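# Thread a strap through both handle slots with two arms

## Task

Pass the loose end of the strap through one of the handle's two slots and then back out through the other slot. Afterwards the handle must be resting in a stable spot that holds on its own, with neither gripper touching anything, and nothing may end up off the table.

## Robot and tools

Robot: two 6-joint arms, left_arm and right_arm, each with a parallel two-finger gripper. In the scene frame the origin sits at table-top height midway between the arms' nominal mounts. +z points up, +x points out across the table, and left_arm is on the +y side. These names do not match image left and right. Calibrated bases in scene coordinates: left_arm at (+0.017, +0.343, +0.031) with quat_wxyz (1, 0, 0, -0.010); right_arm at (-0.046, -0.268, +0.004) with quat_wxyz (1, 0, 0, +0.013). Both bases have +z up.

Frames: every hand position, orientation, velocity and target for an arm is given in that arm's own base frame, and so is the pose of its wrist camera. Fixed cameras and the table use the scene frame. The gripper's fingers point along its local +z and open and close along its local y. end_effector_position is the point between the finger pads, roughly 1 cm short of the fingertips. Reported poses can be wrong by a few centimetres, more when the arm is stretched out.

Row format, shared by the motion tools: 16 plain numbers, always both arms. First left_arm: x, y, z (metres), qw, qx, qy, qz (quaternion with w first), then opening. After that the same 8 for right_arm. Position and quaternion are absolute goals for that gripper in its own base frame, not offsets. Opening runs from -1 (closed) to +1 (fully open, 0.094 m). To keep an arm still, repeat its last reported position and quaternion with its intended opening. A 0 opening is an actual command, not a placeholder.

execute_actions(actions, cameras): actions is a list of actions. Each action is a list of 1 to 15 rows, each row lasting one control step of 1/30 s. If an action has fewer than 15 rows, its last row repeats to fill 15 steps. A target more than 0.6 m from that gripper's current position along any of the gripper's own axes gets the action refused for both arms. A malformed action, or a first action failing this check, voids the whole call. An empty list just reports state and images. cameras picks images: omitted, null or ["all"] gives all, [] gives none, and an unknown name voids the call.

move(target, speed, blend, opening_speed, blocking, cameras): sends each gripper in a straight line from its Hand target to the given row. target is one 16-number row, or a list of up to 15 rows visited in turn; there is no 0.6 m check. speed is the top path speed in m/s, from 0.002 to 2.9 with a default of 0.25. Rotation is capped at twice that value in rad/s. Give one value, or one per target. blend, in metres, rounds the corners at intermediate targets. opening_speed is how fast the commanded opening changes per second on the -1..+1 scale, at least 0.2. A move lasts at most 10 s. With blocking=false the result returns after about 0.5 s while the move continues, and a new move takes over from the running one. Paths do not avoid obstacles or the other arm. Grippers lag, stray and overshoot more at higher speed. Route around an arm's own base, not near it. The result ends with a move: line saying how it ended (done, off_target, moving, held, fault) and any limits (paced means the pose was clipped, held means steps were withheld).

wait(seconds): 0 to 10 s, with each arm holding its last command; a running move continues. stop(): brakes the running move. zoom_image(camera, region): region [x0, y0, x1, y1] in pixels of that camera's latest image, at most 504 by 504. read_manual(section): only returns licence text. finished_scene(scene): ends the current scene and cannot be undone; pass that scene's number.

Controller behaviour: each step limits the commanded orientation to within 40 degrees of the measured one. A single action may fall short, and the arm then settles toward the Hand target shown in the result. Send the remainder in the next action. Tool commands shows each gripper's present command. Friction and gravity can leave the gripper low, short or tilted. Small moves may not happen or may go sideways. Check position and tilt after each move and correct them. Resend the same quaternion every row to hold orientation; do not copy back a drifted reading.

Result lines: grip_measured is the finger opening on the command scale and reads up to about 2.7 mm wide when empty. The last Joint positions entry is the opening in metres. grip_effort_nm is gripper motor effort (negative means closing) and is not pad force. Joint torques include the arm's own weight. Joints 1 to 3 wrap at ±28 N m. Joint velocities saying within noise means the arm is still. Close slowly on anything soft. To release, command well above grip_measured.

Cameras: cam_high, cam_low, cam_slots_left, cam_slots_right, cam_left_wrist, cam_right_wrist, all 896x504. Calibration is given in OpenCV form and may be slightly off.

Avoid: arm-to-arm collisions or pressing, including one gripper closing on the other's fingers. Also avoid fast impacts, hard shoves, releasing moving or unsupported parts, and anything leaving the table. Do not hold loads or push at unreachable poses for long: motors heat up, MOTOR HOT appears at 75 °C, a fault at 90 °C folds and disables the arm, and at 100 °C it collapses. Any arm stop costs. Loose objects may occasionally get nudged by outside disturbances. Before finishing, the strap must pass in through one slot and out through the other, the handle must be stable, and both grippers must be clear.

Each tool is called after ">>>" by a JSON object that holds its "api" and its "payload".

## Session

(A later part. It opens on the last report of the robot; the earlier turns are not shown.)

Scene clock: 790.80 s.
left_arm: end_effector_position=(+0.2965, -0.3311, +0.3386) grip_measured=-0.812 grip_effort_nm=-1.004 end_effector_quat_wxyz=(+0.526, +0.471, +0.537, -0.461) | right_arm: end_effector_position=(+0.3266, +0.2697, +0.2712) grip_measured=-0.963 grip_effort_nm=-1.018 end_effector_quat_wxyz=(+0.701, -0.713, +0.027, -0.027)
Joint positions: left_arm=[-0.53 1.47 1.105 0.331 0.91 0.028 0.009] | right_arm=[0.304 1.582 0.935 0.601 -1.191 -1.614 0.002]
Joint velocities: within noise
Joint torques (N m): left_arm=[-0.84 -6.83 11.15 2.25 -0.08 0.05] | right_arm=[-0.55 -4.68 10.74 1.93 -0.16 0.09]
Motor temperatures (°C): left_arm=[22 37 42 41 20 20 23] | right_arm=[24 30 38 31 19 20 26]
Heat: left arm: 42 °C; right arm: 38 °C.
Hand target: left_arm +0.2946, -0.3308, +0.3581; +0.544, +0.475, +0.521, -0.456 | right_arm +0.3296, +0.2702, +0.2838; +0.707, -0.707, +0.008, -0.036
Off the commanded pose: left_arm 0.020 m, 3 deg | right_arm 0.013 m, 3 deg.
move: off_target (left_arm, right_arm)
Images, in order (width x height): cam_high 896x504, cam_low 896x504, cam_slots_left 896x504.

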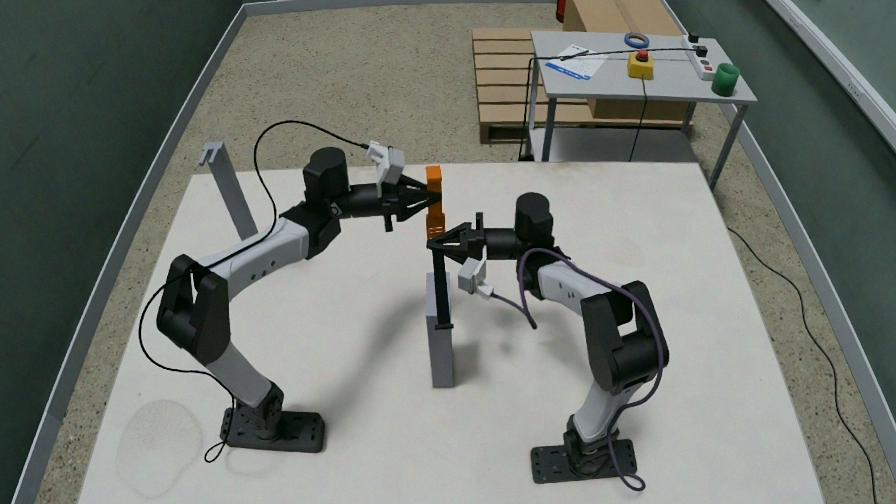

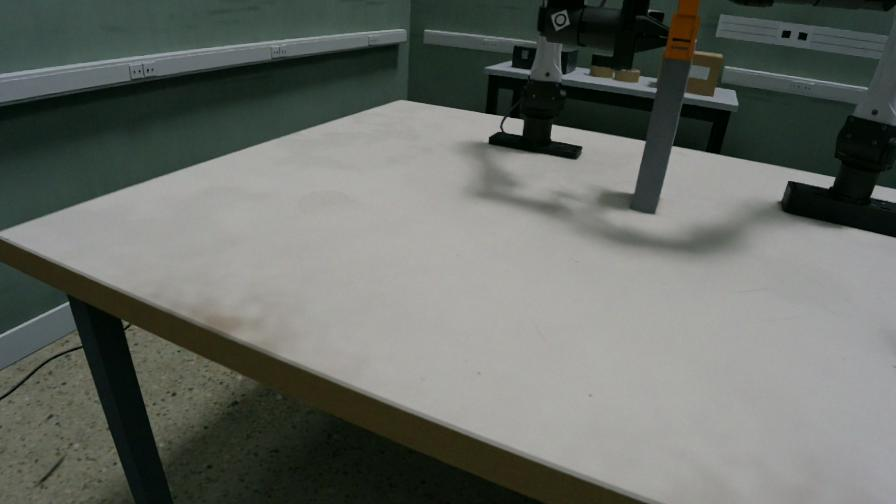

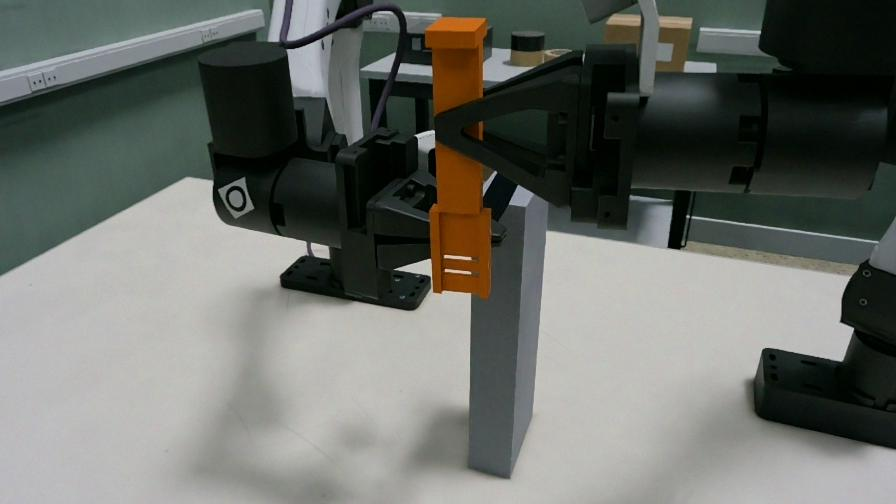

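>>> {"api": "move", "payload": {"target": [0.295, -0.3324, 0.3583, 0.5436, 0.4751, 0.5212, -0.4555, -0.9, 0.336, 0.2705, 0.284, 0.7071, -0.7063, 0.0075, -0.0357, -1], "speed": 0.03, "cameras": ["cam_high","cam_slots_left","cam_low"]}}

>>> {"api": "zoom_image", "payload": {"camera": "cam_slots_left", "region": [400, 140, 540, 300]}}

>>> {"api": "zoom_image", "payload": {"camera": "cam_high", "region": [400, 190, 480, 270]}}

>>> {"api": "zoom_image", "payload": {"camera": "cam_low", "region": [640, 0, 720, 70]}}

Scene clock: 803.17 s.
left_arm: end_effector_position=(+0.2958, -0.3317, +0.3384) grip_measured=-0.812 grip_effort_nm=-0.984 end_effector_quat_wxyz=(+0.526, +0.472, +0.537, -0.462) | right_arm: end_effector_position=(+0.3324, +0.2702, +0.2718) grip_measured=-0.963 grip_effort_nm=-1.018 end_effector_quat_wxyz=(+0.701, -0.712, +0.026, -0.027)
Joint positions: left_arm=[-0.532 1.47 1.105 0.33 0.91 0.028 0.009] | right_arm=[0.3 1.603 0.958 0.601 -1.195 -1.614 0.002]
Joint velocities: within noise
Joint torques (N m): left_arm=[-0.92 -6.75 11.1 2.22 -0.1 0.06] | right_arm=[-0.53 -4.79 10.69 1.91 -0.17 0.11]
Motor temperatures (°C): left_arm=[22 36 43 40 20 20 23] | right_arm=[24 30 38 30 19 20 26]
Heat: left arm: 43 °C; right arm: 38 °C.
Hand target: left_arm +0.2944, -0.3319, +0.3580; +0.544, +0.475, +0.521, -0.456 | right_arm +0.3356, +0.2703, +0.2837; +0.706, -0.707, +0.008, -0.036
Off the commanded pose: left_arm 0.020 m, 3 deg | right_arm 0.013 m, 3 deg.
move: off_target (left_arm, right_arm)
Images, in order (width x height): cam_high 896x504, cam_low 896x504, cam_slots_left 896x504.

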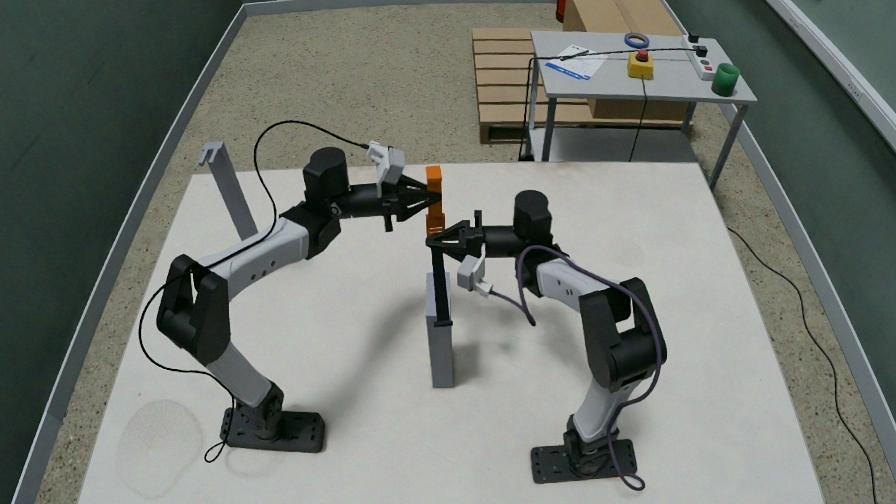

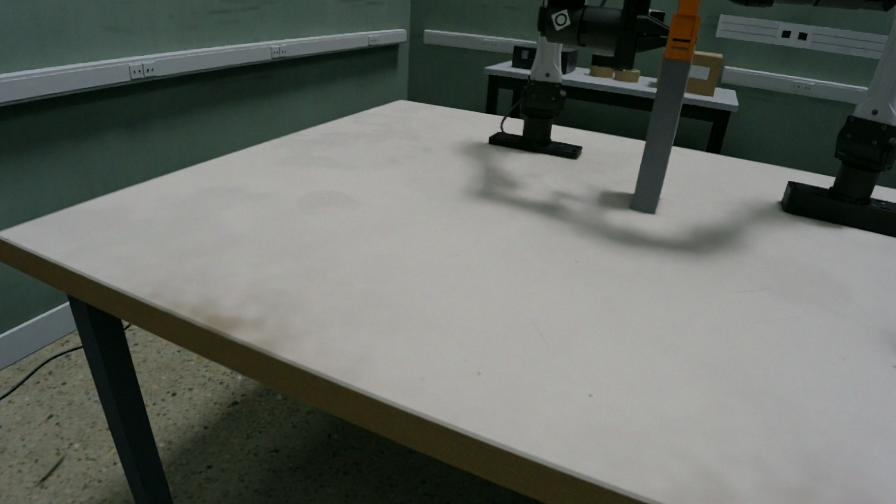

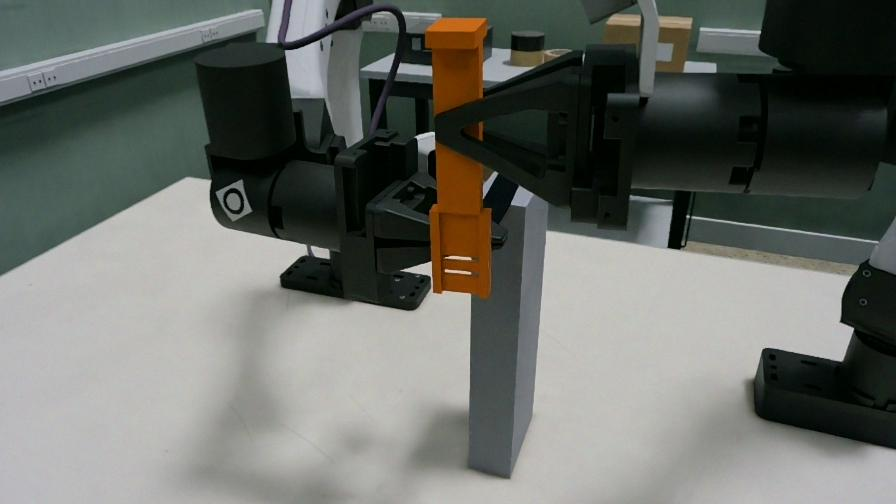

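Scaled by 3.150 from the camera's 896x504 image, which has a finer 1280x720 frame.

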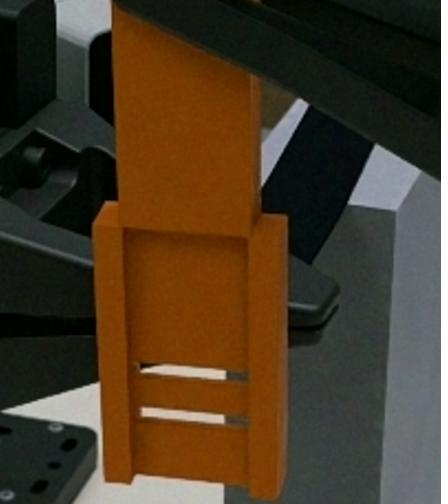

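Scaled by 6.300 from the camera's 896x504 image, which has a finer 1280x720 frame.

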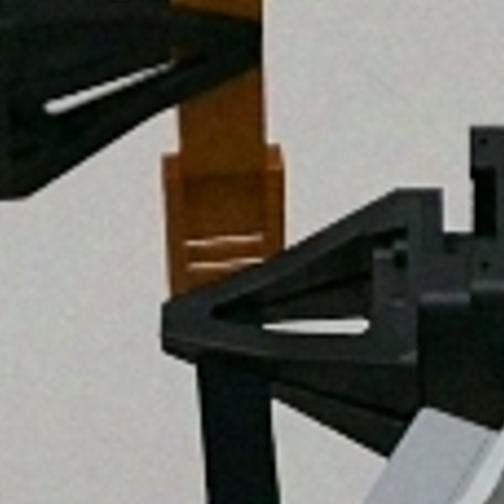

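Scaled by 6.300 from the camera's 896x504 image, which has a finer 1280x720 frame.

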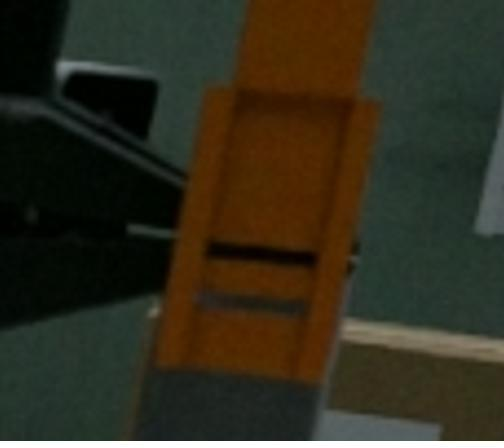

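>>> {"api": "move", "payload": {"target": [0.295, -0.3324, 0.3583, 0.5436, 0.4751, 0.5212, -0.4555, -0.9, 0.342, 0.2705, 0.284, 0.7071, -0.7063, 0.0075, -0.0357, -1], "speed": 0.03}}

>>> {"api": "zoom_image", "payload": {"camera": "cam_low", "region": [600, 0, 760, 90]}}

>>> {"api": "zoom_image", "payload": {"camera": "cam_slots_left", "region": [400, 140, 540, 300]}}

>>> {"api": "zoom_image", "payload": {"camera": "cam_high", "region": [400, 190, 480, 270]}}

Scene clock: 836.87 s.
left_arm: end_effector_position=(+0.2958, -0.3317, +0.3384) grip_measured=-0.812 grip_effort_nm=-0.984 end_effector_quat_wxyz=(+0.526, +0.472, +0.537, -0.462) | right_arm: end_effector_position=(+0.3385, +0.2702, +0.2722) grip_measured=-0.963 grip_effort_nm=-1.018 end_effector_quat_wxyz=(+0.701, -0.712, +0.026, -0.028)
Joint positions: left_arm=[-0.532 1.47 1.105 0.33 0.91 0.028 0.009] | right_arm=[0.295 1.625 0.981 0.601 -1.2 -1.614 0.002]
Joint velocities: within noise
Joint torques (N m): left_arm=[-1.05 -6.83 11.34 2.27 -0.11 0.09] | right_arm=[-0.59 -5.01 10.65 1.93 -0.18 0.11]
Motor temperatures (°C): left_arm=[22 36 45 39 20 20 23] | right_arm=[23 29 40 30 19 20 26]
Heat: left arm: 45 °C; right arm: 40 °C.
Hand target: left_arm +0.2944, -0.3319, +0.3580; +0.544, +0.475, +0.521, -0.456 | right_arm +0.3417, +0.2702, +0.2837; +0.706, -0.707, +0.008, -0.036
Off the commanded pose: left_arm 0.020 m, 3 deg | right_arm 0.012 m, 3 deg.
move: off_target (left_arm, right_arm)
camera_calibration:
cam_left_wrist: T_world_to_cam=[[-0.991445, -0.130503, 0.00254382, 0.250629], [-0.061134, 0.447045, -0.89242, 0.507892], [0.115327, -0.884941, -0.451198, -0.0872785], [0, 0, 0, 1]] pos_world=[0.2896, -0.271579, 0.413235]
cam_right_wrist: T_world_to_cam=[[0.0212128, 0.0200415, 0.999574, -0.284404], [0.853532, -0.520984, -0.00766781, -0.109525], [0.520608, 0.853331, -0.0281576, -0.309395], [0, 0, 0, 1]] pos_world=[0.26059, 0.212656, 0.274732]

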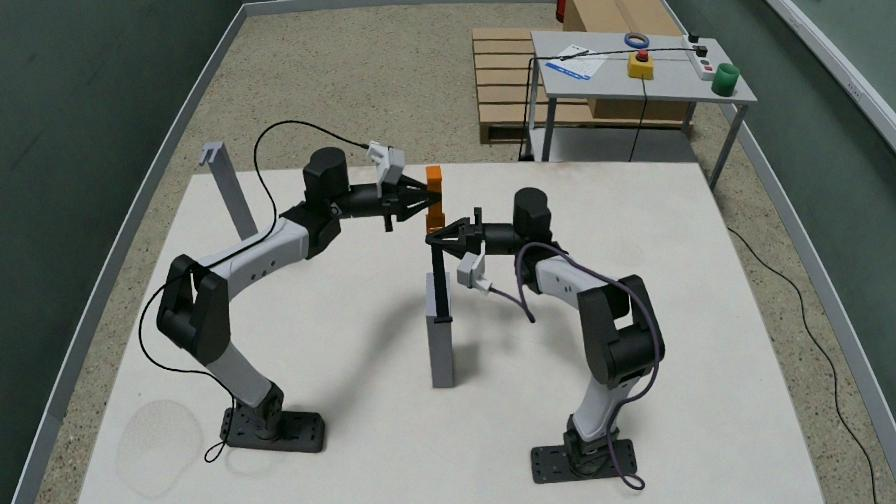

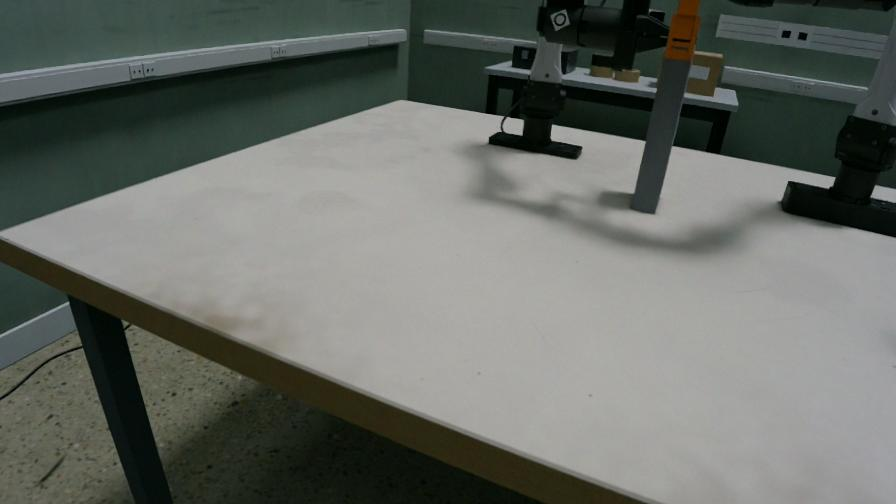

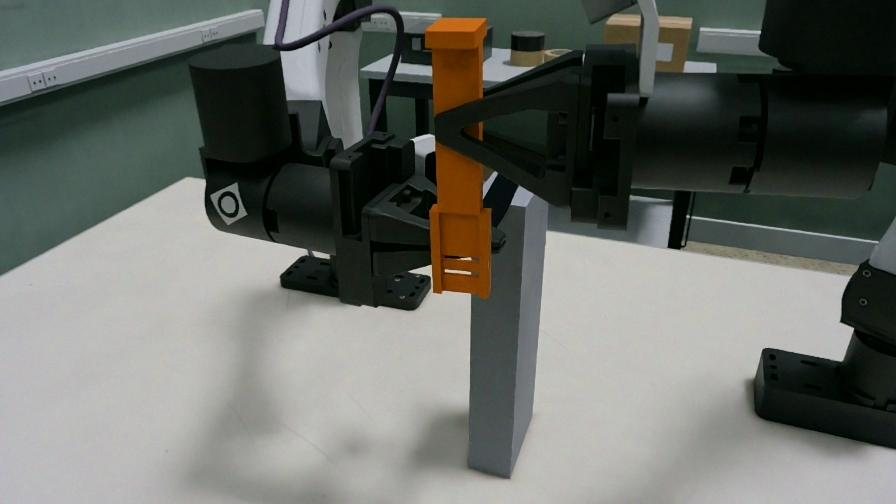

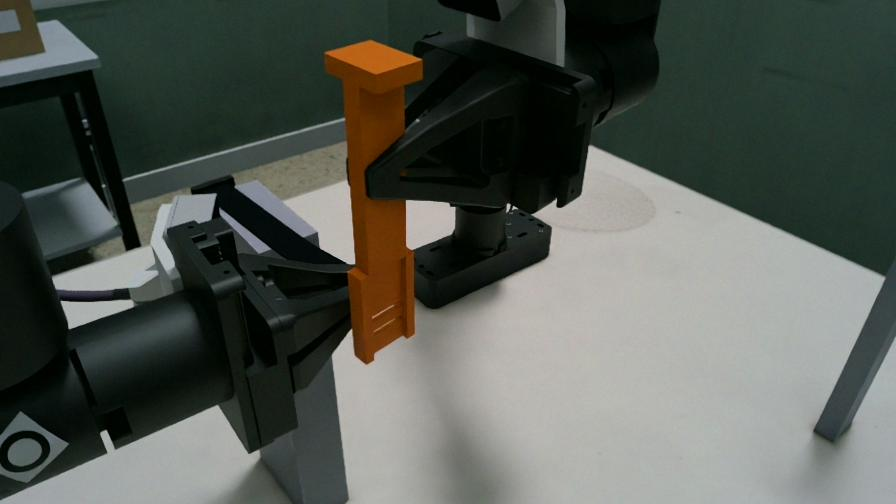

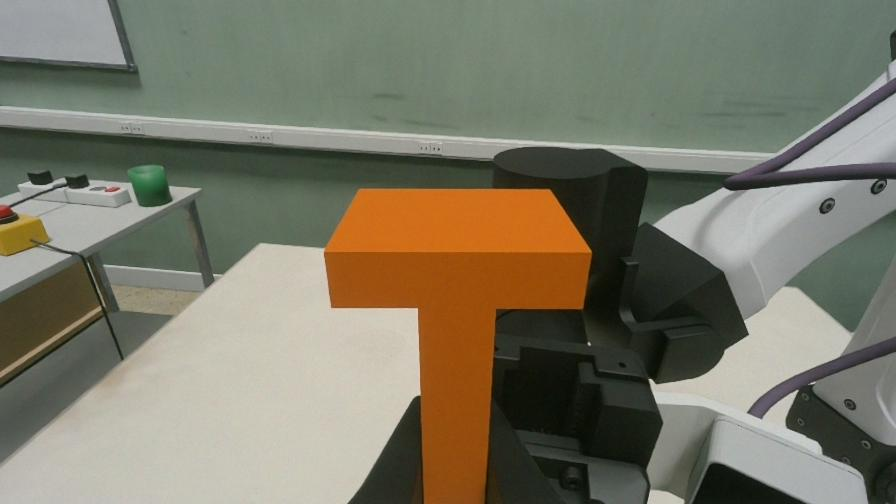

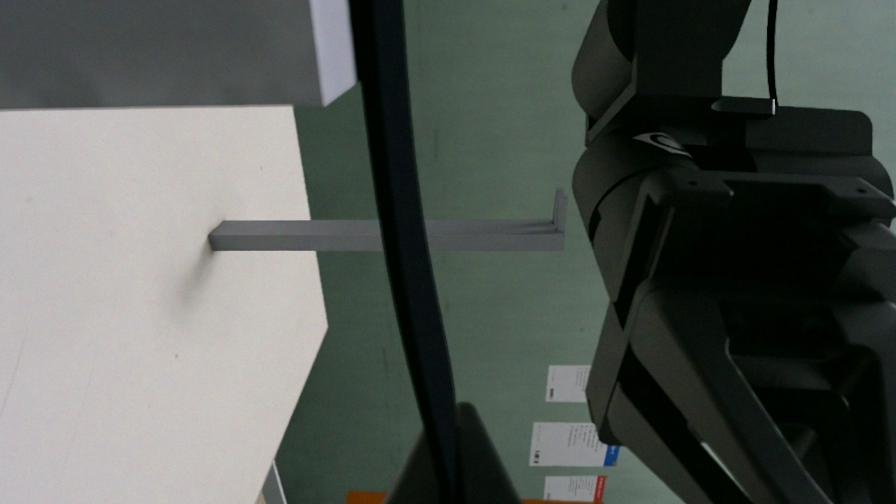

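Scaled by 3.150 from the camera's 896x504 image, which has a finer 1280x720 frame.

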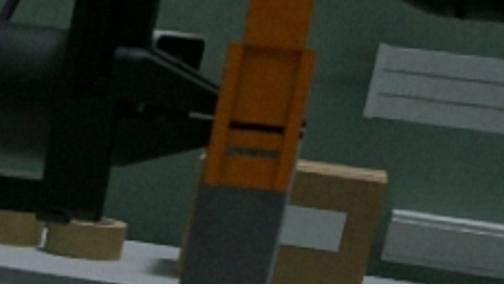

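Scaled by 3.150 from the camera's 896x504 image, which has a finer 1280x720 frame.

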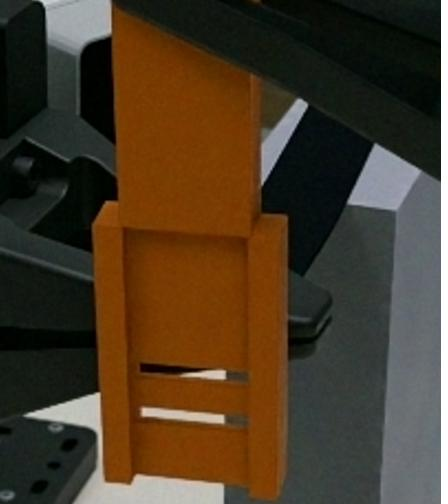

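Scaled by 6.300 from the camera's 896x504 image, which has a finer 1280x720 frame.

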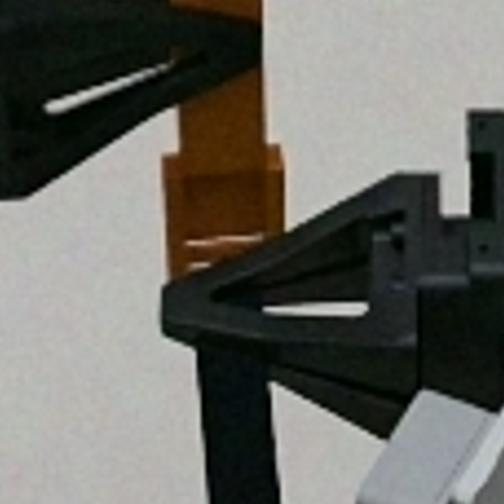

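>>> {"api": "move", "payload": {"target": [0.295, -0.3324, 0.3583, 0.5436, 0.4751, 0.5212, -0.4555, -0.9, 0.347, 0.2705, 0.284, 0.7071, -0.7063, 0.0075, -0.0357, -1], "speed": 0.03, "cameras": ["cam_slots_left","cam_high","cam_low"]}}

>>> {"api": "zoom_image", "payload": {"camera": "cam_low", "region": [640, 0, 720, 70]}}

>>> {"api": "zoom_image", "payload": {"camera": "cam_slots_left", "region": [420, 180, 510, 300]}}

>>> {"api": "zoom_image", "payload": {"camera": "cam_high", "region": [400, 190, 480, 270]}}

Scene clock: 844.00 s.
left_arm: end_effector_position=(+0.2959, -0.3317, +0.3384) grip_measured=-0.812 grip_effort_nm=-0.989 end_effector_quat_wxyz=(+0.526, +0.472, +0.537, -0.461) | right_arm: end_effector_position=(+0.3424, +0.2706, +0.2726) grip_measured=-0.963 grip_effort_nm=-1.013 end_effector_quat_wxyz=(+0.701, -0.712, +0.024, -0.027)
Joint positions: left_arm=[-0.532 1.47 1.105 0.33 0.909 0.028 0.009] | right_arm=[0.292 1.642 0.999 0.601 -1.207 -1.614 0.002]
Joint velocities: within noise
Joint torques (N m): left_arm=[-0.77 -6.98 11.21 2.24 -0.11 0.07] | right_arm=[-0.64 -5.09 10.74 1.89 -0.1 0.1]
Motor temperatures (°C): left_arm=[22 35 45 39 20 20 23] | right_arm=[23 29 40 30 19 20 26]
Heat: left arm: 45 °C; right arm: 40 °C.
Hand target: left_arm +0.2945, -0.3319, +0.3580; +0.544, +0.475, +0.521, -0.456 | right_arm +0.3466, +0.2703, +0.2838; +0.707, -0.707, +0.008, -0.036
Off the commanded pose: left_arm 0.020 m, 3 deg | right_arm 0.012 m, 2 deg.
move: off_target (left_arm, right_arm)
Images, in order (width x height): cam_high 896x504, cam_low 896x504, cam_slots_left 896x504.

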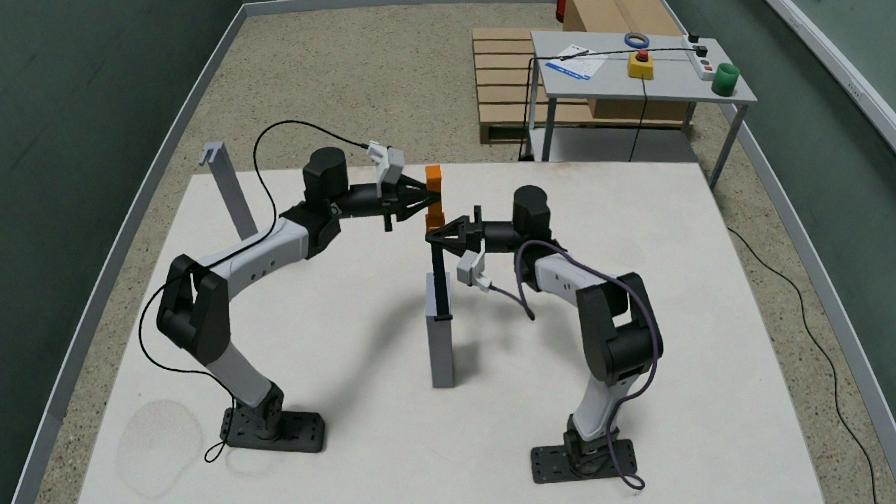

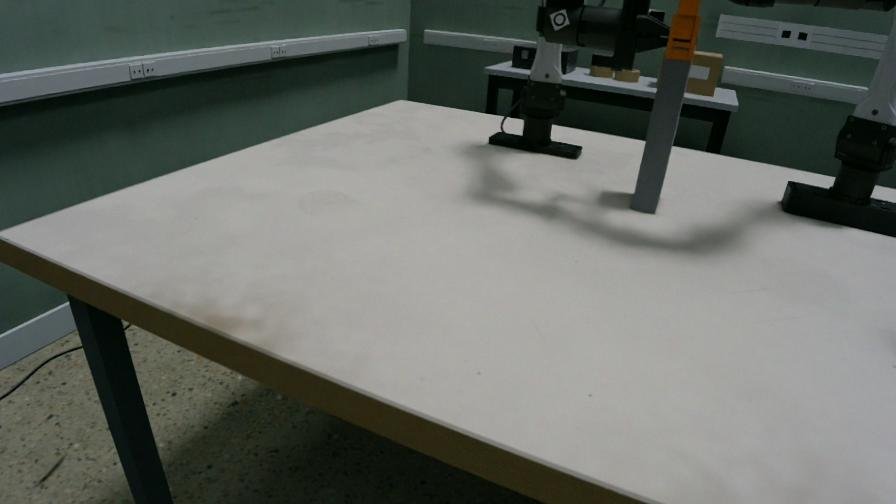

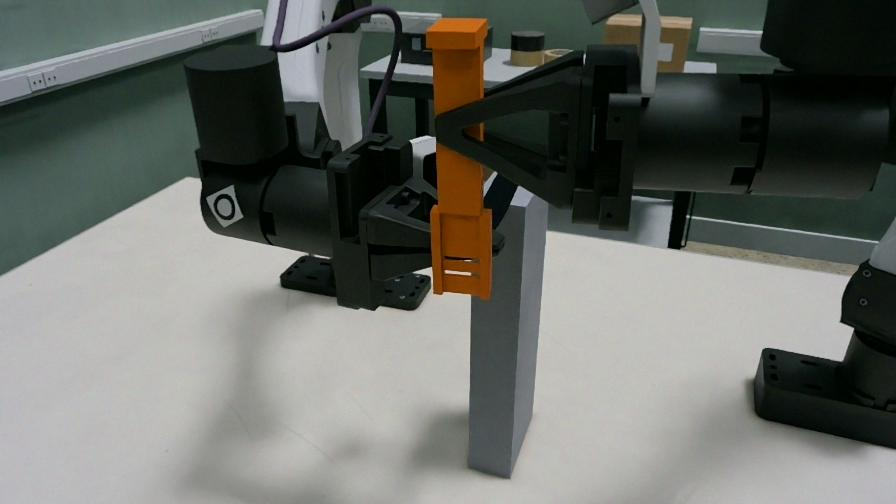

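Scaled by 6.300 from the camera's 896x504 image, which has a finer 1280x720 frame.

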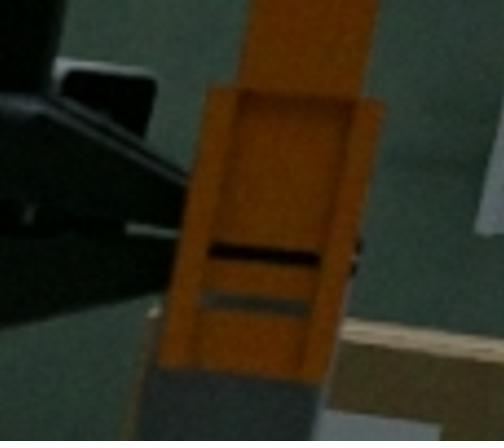

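Scaled by 4.200 from the camera's 896x504 image, which has a finer 1280x720 frame.

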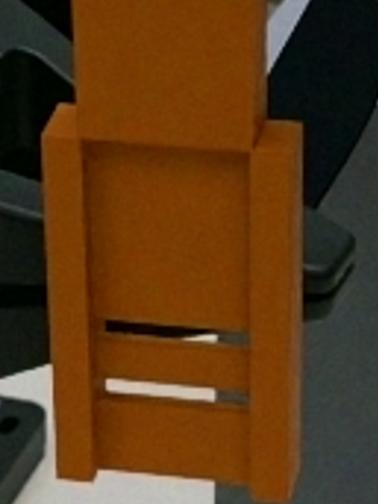

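Scaled by 6.300 from the camera's 896x504 image, which has a finer 1280x720 frame.

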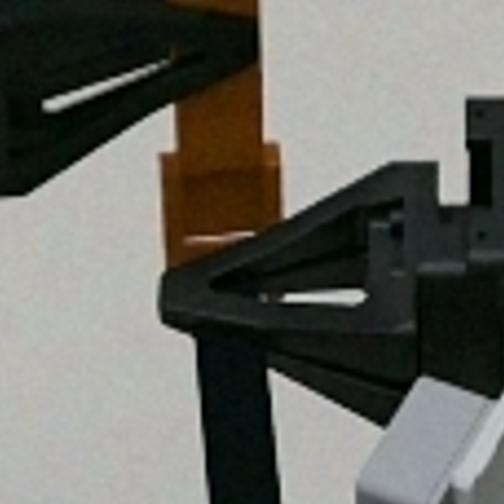

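>>> {"api": "move", "payload": {"target": [0.295, -0.3324, 0.3583, 0.5436, 0.4751, 0.5212, -0.4555, -0.9, 0.351, 0.2705, 0.284, 0.7071, -0.7063, 0.0075, -0.0357, -1], "speed": 0.03, "cameras": ["cam_slots_left","cam_slots_right","cam_low"]}}

>>> {"api": "zoom_image", "payload": {"camera": "cam_low", "region": [640, 0, 720, 70]}}

>>> {"api": "zoom_image", "payload": {"camera": "cam_slots_left", "region": [420, 180, 510, 300]}}

>>> {"api": "zoom_image", "payload": {"camera": "cam_slots_right", "region": [320, 240, 440, 380]}}

Scene clock: 853.97 s.
left_arm: end_effector_position=(+0.2969, -0.3316, +0.3384) grip_measured=-0.812 grip_effort_nm=-0.994 end_effector_quat_wxyz=(+0.528, +0.471, +0.538, -0.459) | right_arm: end_effector_position=(+0.3443, +0.2708, +0.2726) grip_measured=-0.963 grip_effort_nm=-1.013 end_effector_quat_wxyz=(+0.702, -0.712, +0.020, -0.023)
Joint positions: left_arm=[-0.532 1.47 1.105 0.33 0.903 0.03 0.009] | right_arm=[0.289 1.655 1.013 0.601 -1.22 -1.614 0.002]
Joint velocities: within noise
Joint torques (N m): left_arm=[-0.95 -6.9 11.4 2.21 -0.01 0.06] | right_arm=[-0.7 -5.09 10.89 1.87 -0.03 0.12]
Motor temperatures (°C): left_arm=[22 35 45 39 20 20 23] | right_arm=[23 29 41 30 19 20 26]
Heat: left arm: 45 °C; right arm: 41 °C.
Hand target: left_arm +0.2945, -0.3319, +0.3580; +0.544, +0.475, +0.521, -0.456 | right_arm +0.3505, +0.2702, +0.2838; +0.707, -0.707, +0.008, -0.036
Off the commanded pose: left_arm 0.020 m, 3 deg | right_arm 0.013 m, 2 deg.
move: off_target (left_arm, right_arm)
Images, in order (width x height): cam_low 896x504, cam_slots_left 896x504, cam_slots_right 896x504.

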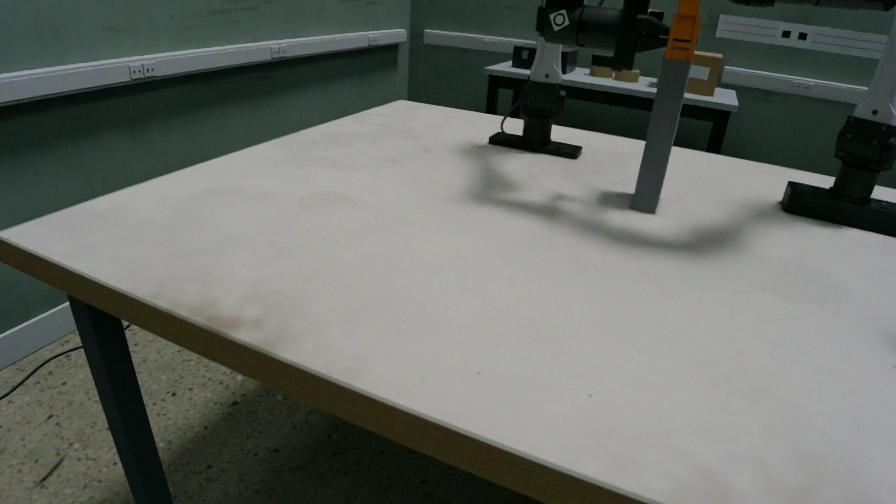

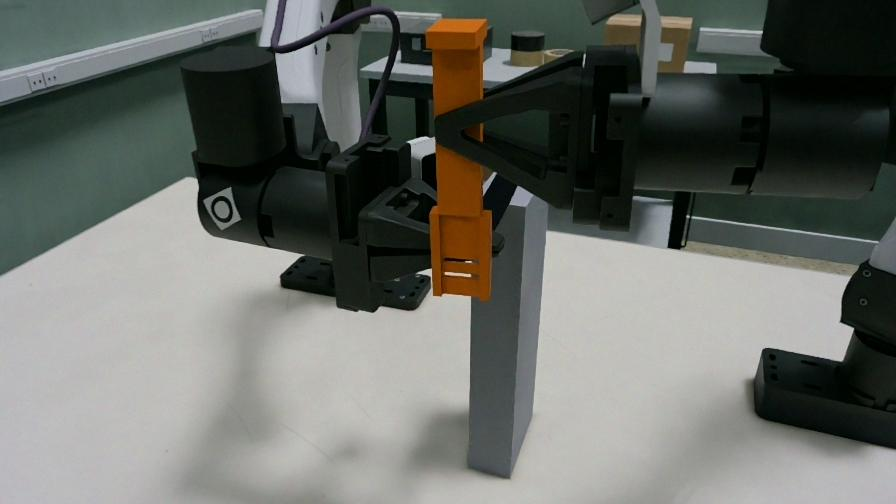

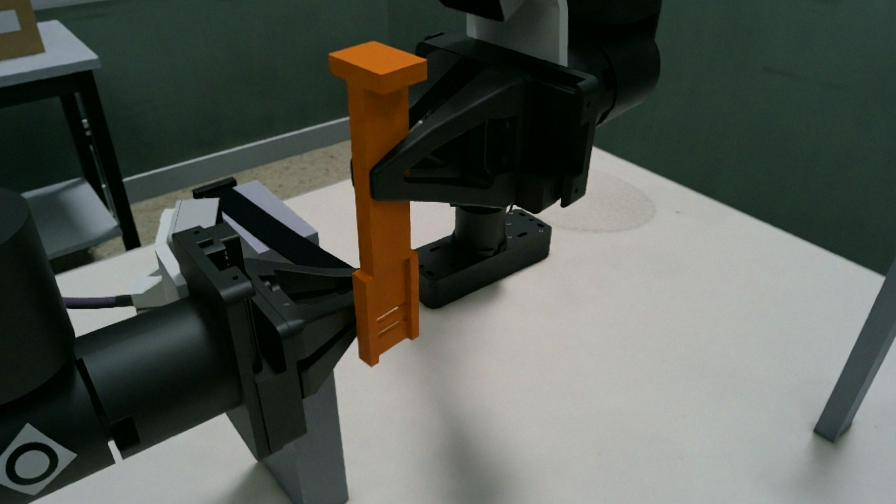

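Scaled by 6.300 from the camera's 896x504 image, which has a finer 1280x720 frame.

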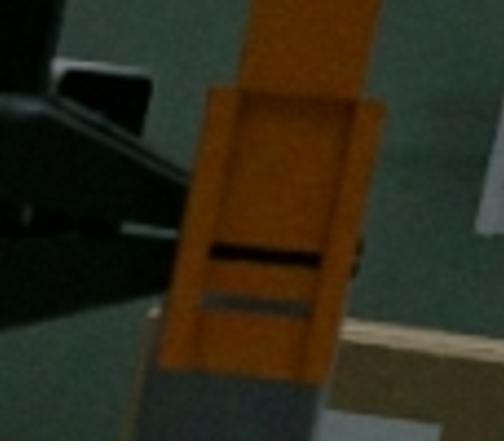

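Scaled by 4.200 from the camera's 896x504 image, which has a finer 1280x720 frame.

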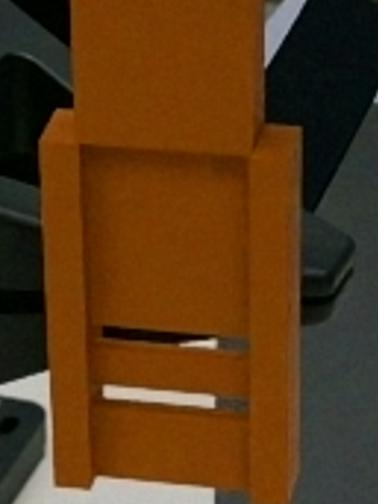

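Scaled by 3.600 from the camera's 896x504 image, which has a finer 1280x720 frame.

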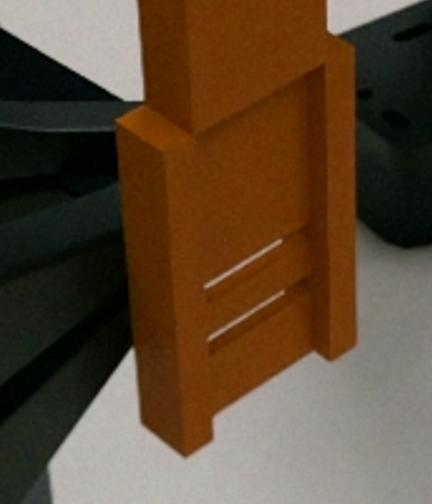

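>>> {"api": "wait", "payload": {"seconds": 0.1}}

>>> {"api": "zoom_image", "payload": {"camera": "cam_right_wrist", "region": [320, 380, 620, 504]}}

>>> {"api": "zoom_image", "payload": {"camera": "cam_high", "region": [400, 190, 480, 270]}}

Scene clock: 874.67 s.
left_arm: end_effector_position=(+0.2969, -0.3316, +0.3384) grip_measured=-0.812 grip_effort_nm=-0.994 end_effector_quat_wxyz=(+0.528, +0.471, +0.538, -0.459) | right_arm: end_effector_position=(+0.3443, +0.2708, +0.2727) grip_measured=-0.963 grip_effort_nm=-1.018 end_effector_quat_wxyz=(+0.702, -0.712, +0.020, -0.023)
Joint positions: left_arm=[-0.532 1.47 1.105 0.33 0.903 0.031 0.009] | right_arm=[0.289 1.655 1.013 0.601 -1.22 -1.614 0.002]
Joint velocities: within noise
Joint torques (N m): left_arm=[-0.85 -6.8 11.14 2.27 -0.01 0.06] | right_arm=[-0.69 -5.19 10.89 1.87 -0.02 0.13]
Motor temperatures (°C): left_arm=[22 35 46 39 20 20 23] | right_arm=[23 29 40 30 19 20 26]
Heat: left arm: 46 °C; right arm: 40 °C.
Hand target: left_arm +0.2945, -0.3319, +0.3580; +0.544, +0.475, +0.521, -0.455 | right_arm +0.3505, +0.2702, +0.2839; +0.707, -0.707, +0.008, -0.036
Tool commands: left_gripper/opening=-0.9 right_gripper/opening=-1.0
Off the commanded pose: left_arm 0.020 m, 3 deg | right_arm 0.013 m, 2 deg.
wait: 0.10 s; at rest from the start
camera_calibration:
cam_left_wrist: T_world_to_cam=[[-0.990535, -0.137262, 0.000160435, 0.250116], [-0.0620989, 0.447086, -0.892333, 0.508183], [0.122412, -0.883897, -0.451378, -0.0890427], [0, 0, 0, 1]] pos_world=[0.290206, -0.271575, 0.413236]
cam_right_wrist: T_world_to_cam=[[0.0186408, 0.0187644, 0.99965, -0.283894], [0.861179, -0.50826, -0.00651816, -0.120594], [0.50796, 0.860999, -0.0256339, -0.31139], [0, 0, 0, 1]] pos_world=[0.267319, 0.212141, 0.275026]

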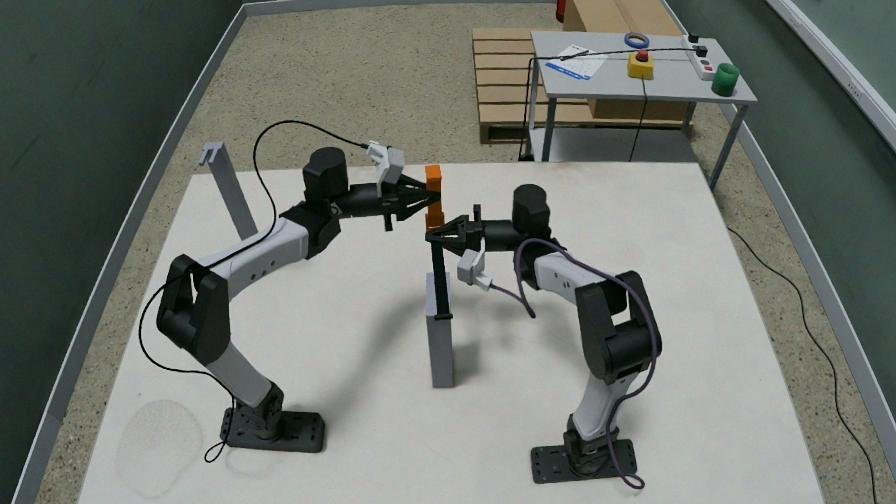

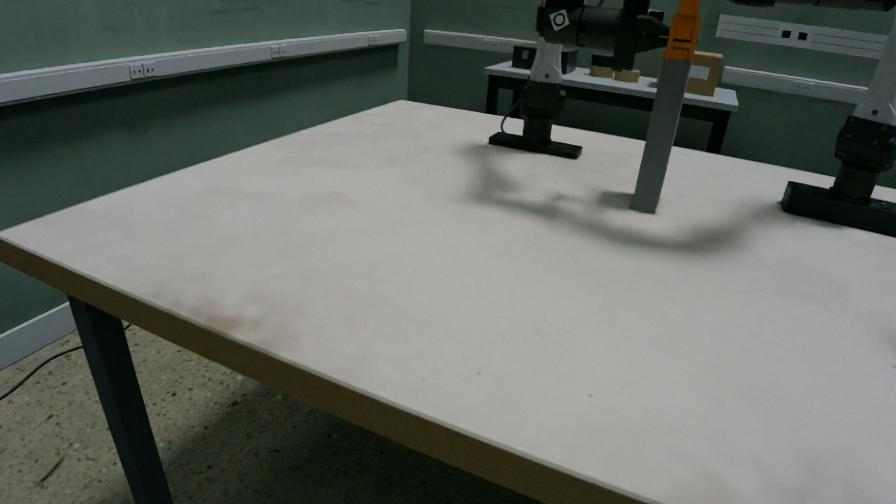

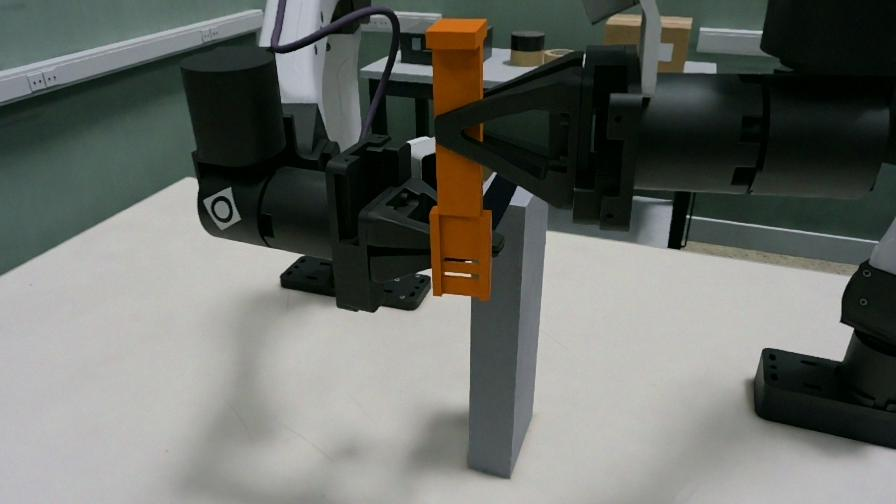

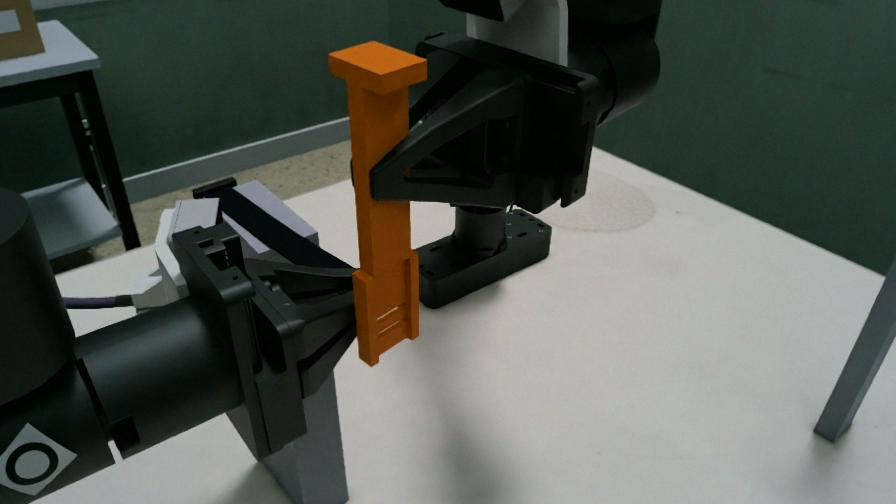

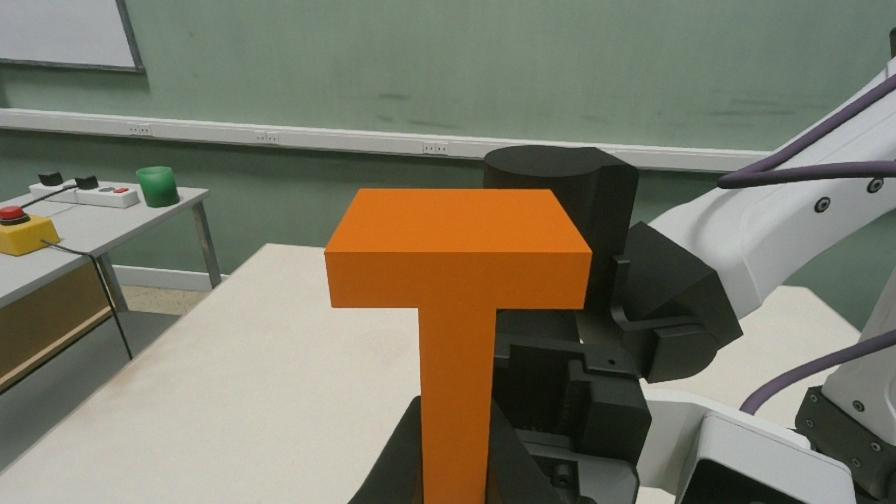

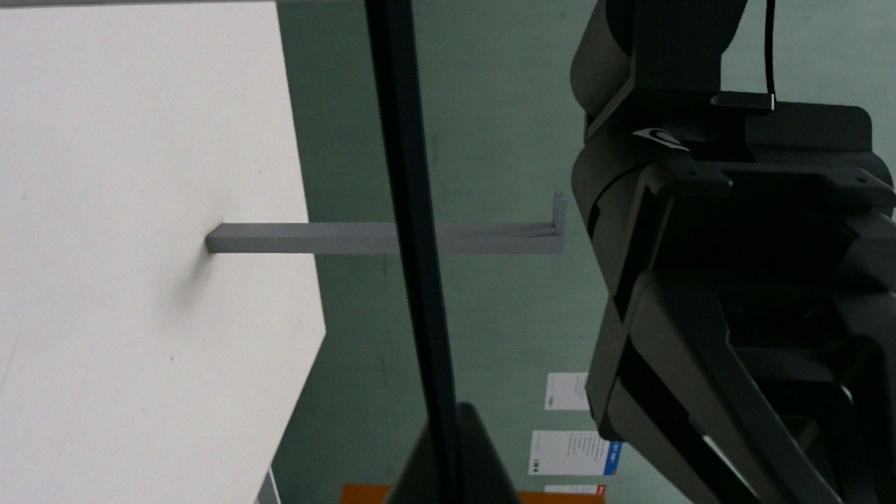

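Scaled by 1.680 from the camera's 896x504 image, which has a finer 1280x720 frame.

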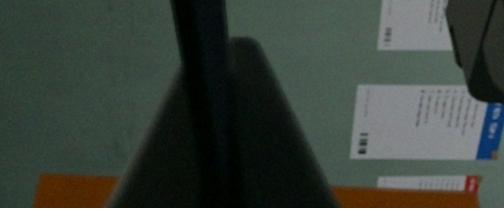

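Scaled by 6.300 from the camera's 896x504 image, which has a finer 1280x720 frame.

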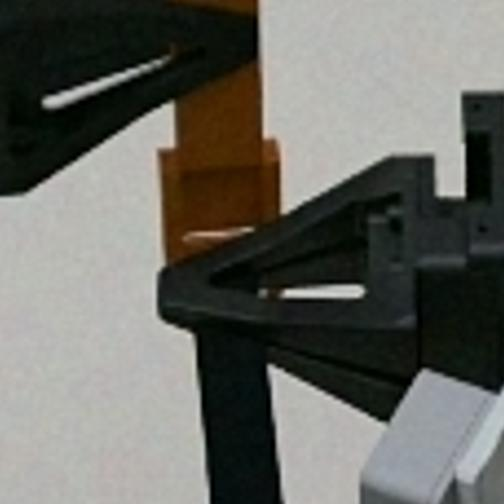

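>>> {"api": "zoom_image", "payload": {"camera": "cam_slots_right", "region": [365, 295, 415, 345]}}

>>> {"api": "zoom_image", "payload": {"camera": "cam_slots_left", "region": [435, 245, 485, 295]}}

>>> {"api": "zoom_image", "payload": {"camera": "cam_low", "region": [660, 20, 705, 65]}}

Scaled by 10.080 from the camera's 896x504 image, which has a finer 1280x720 frame.

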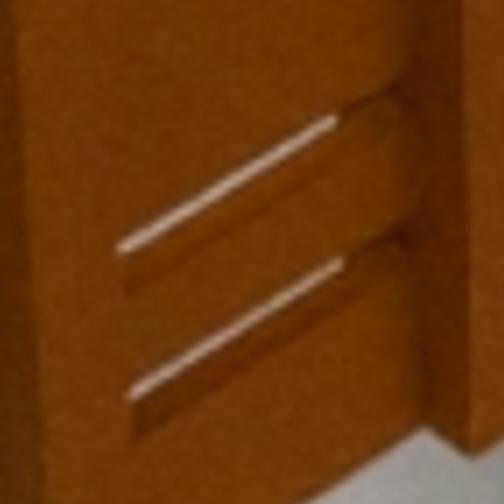

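Scaled by 10.080 from the camera's 896x504 image, which has a finer 1280x720 frame.

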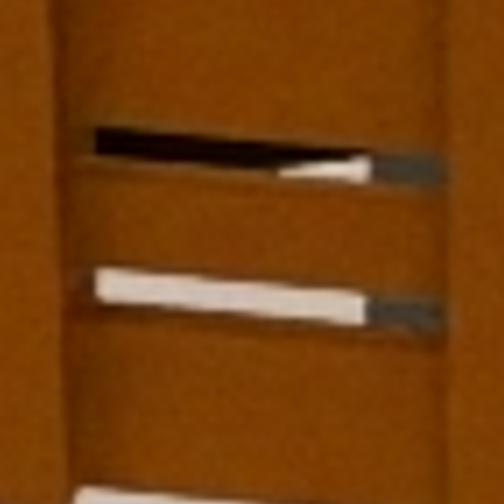

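Scaled by 11.200 from the camera's 896x504 image, which has a finer 1280x720 frame.

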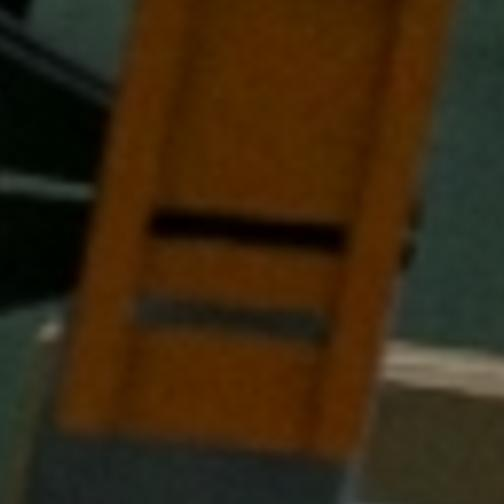

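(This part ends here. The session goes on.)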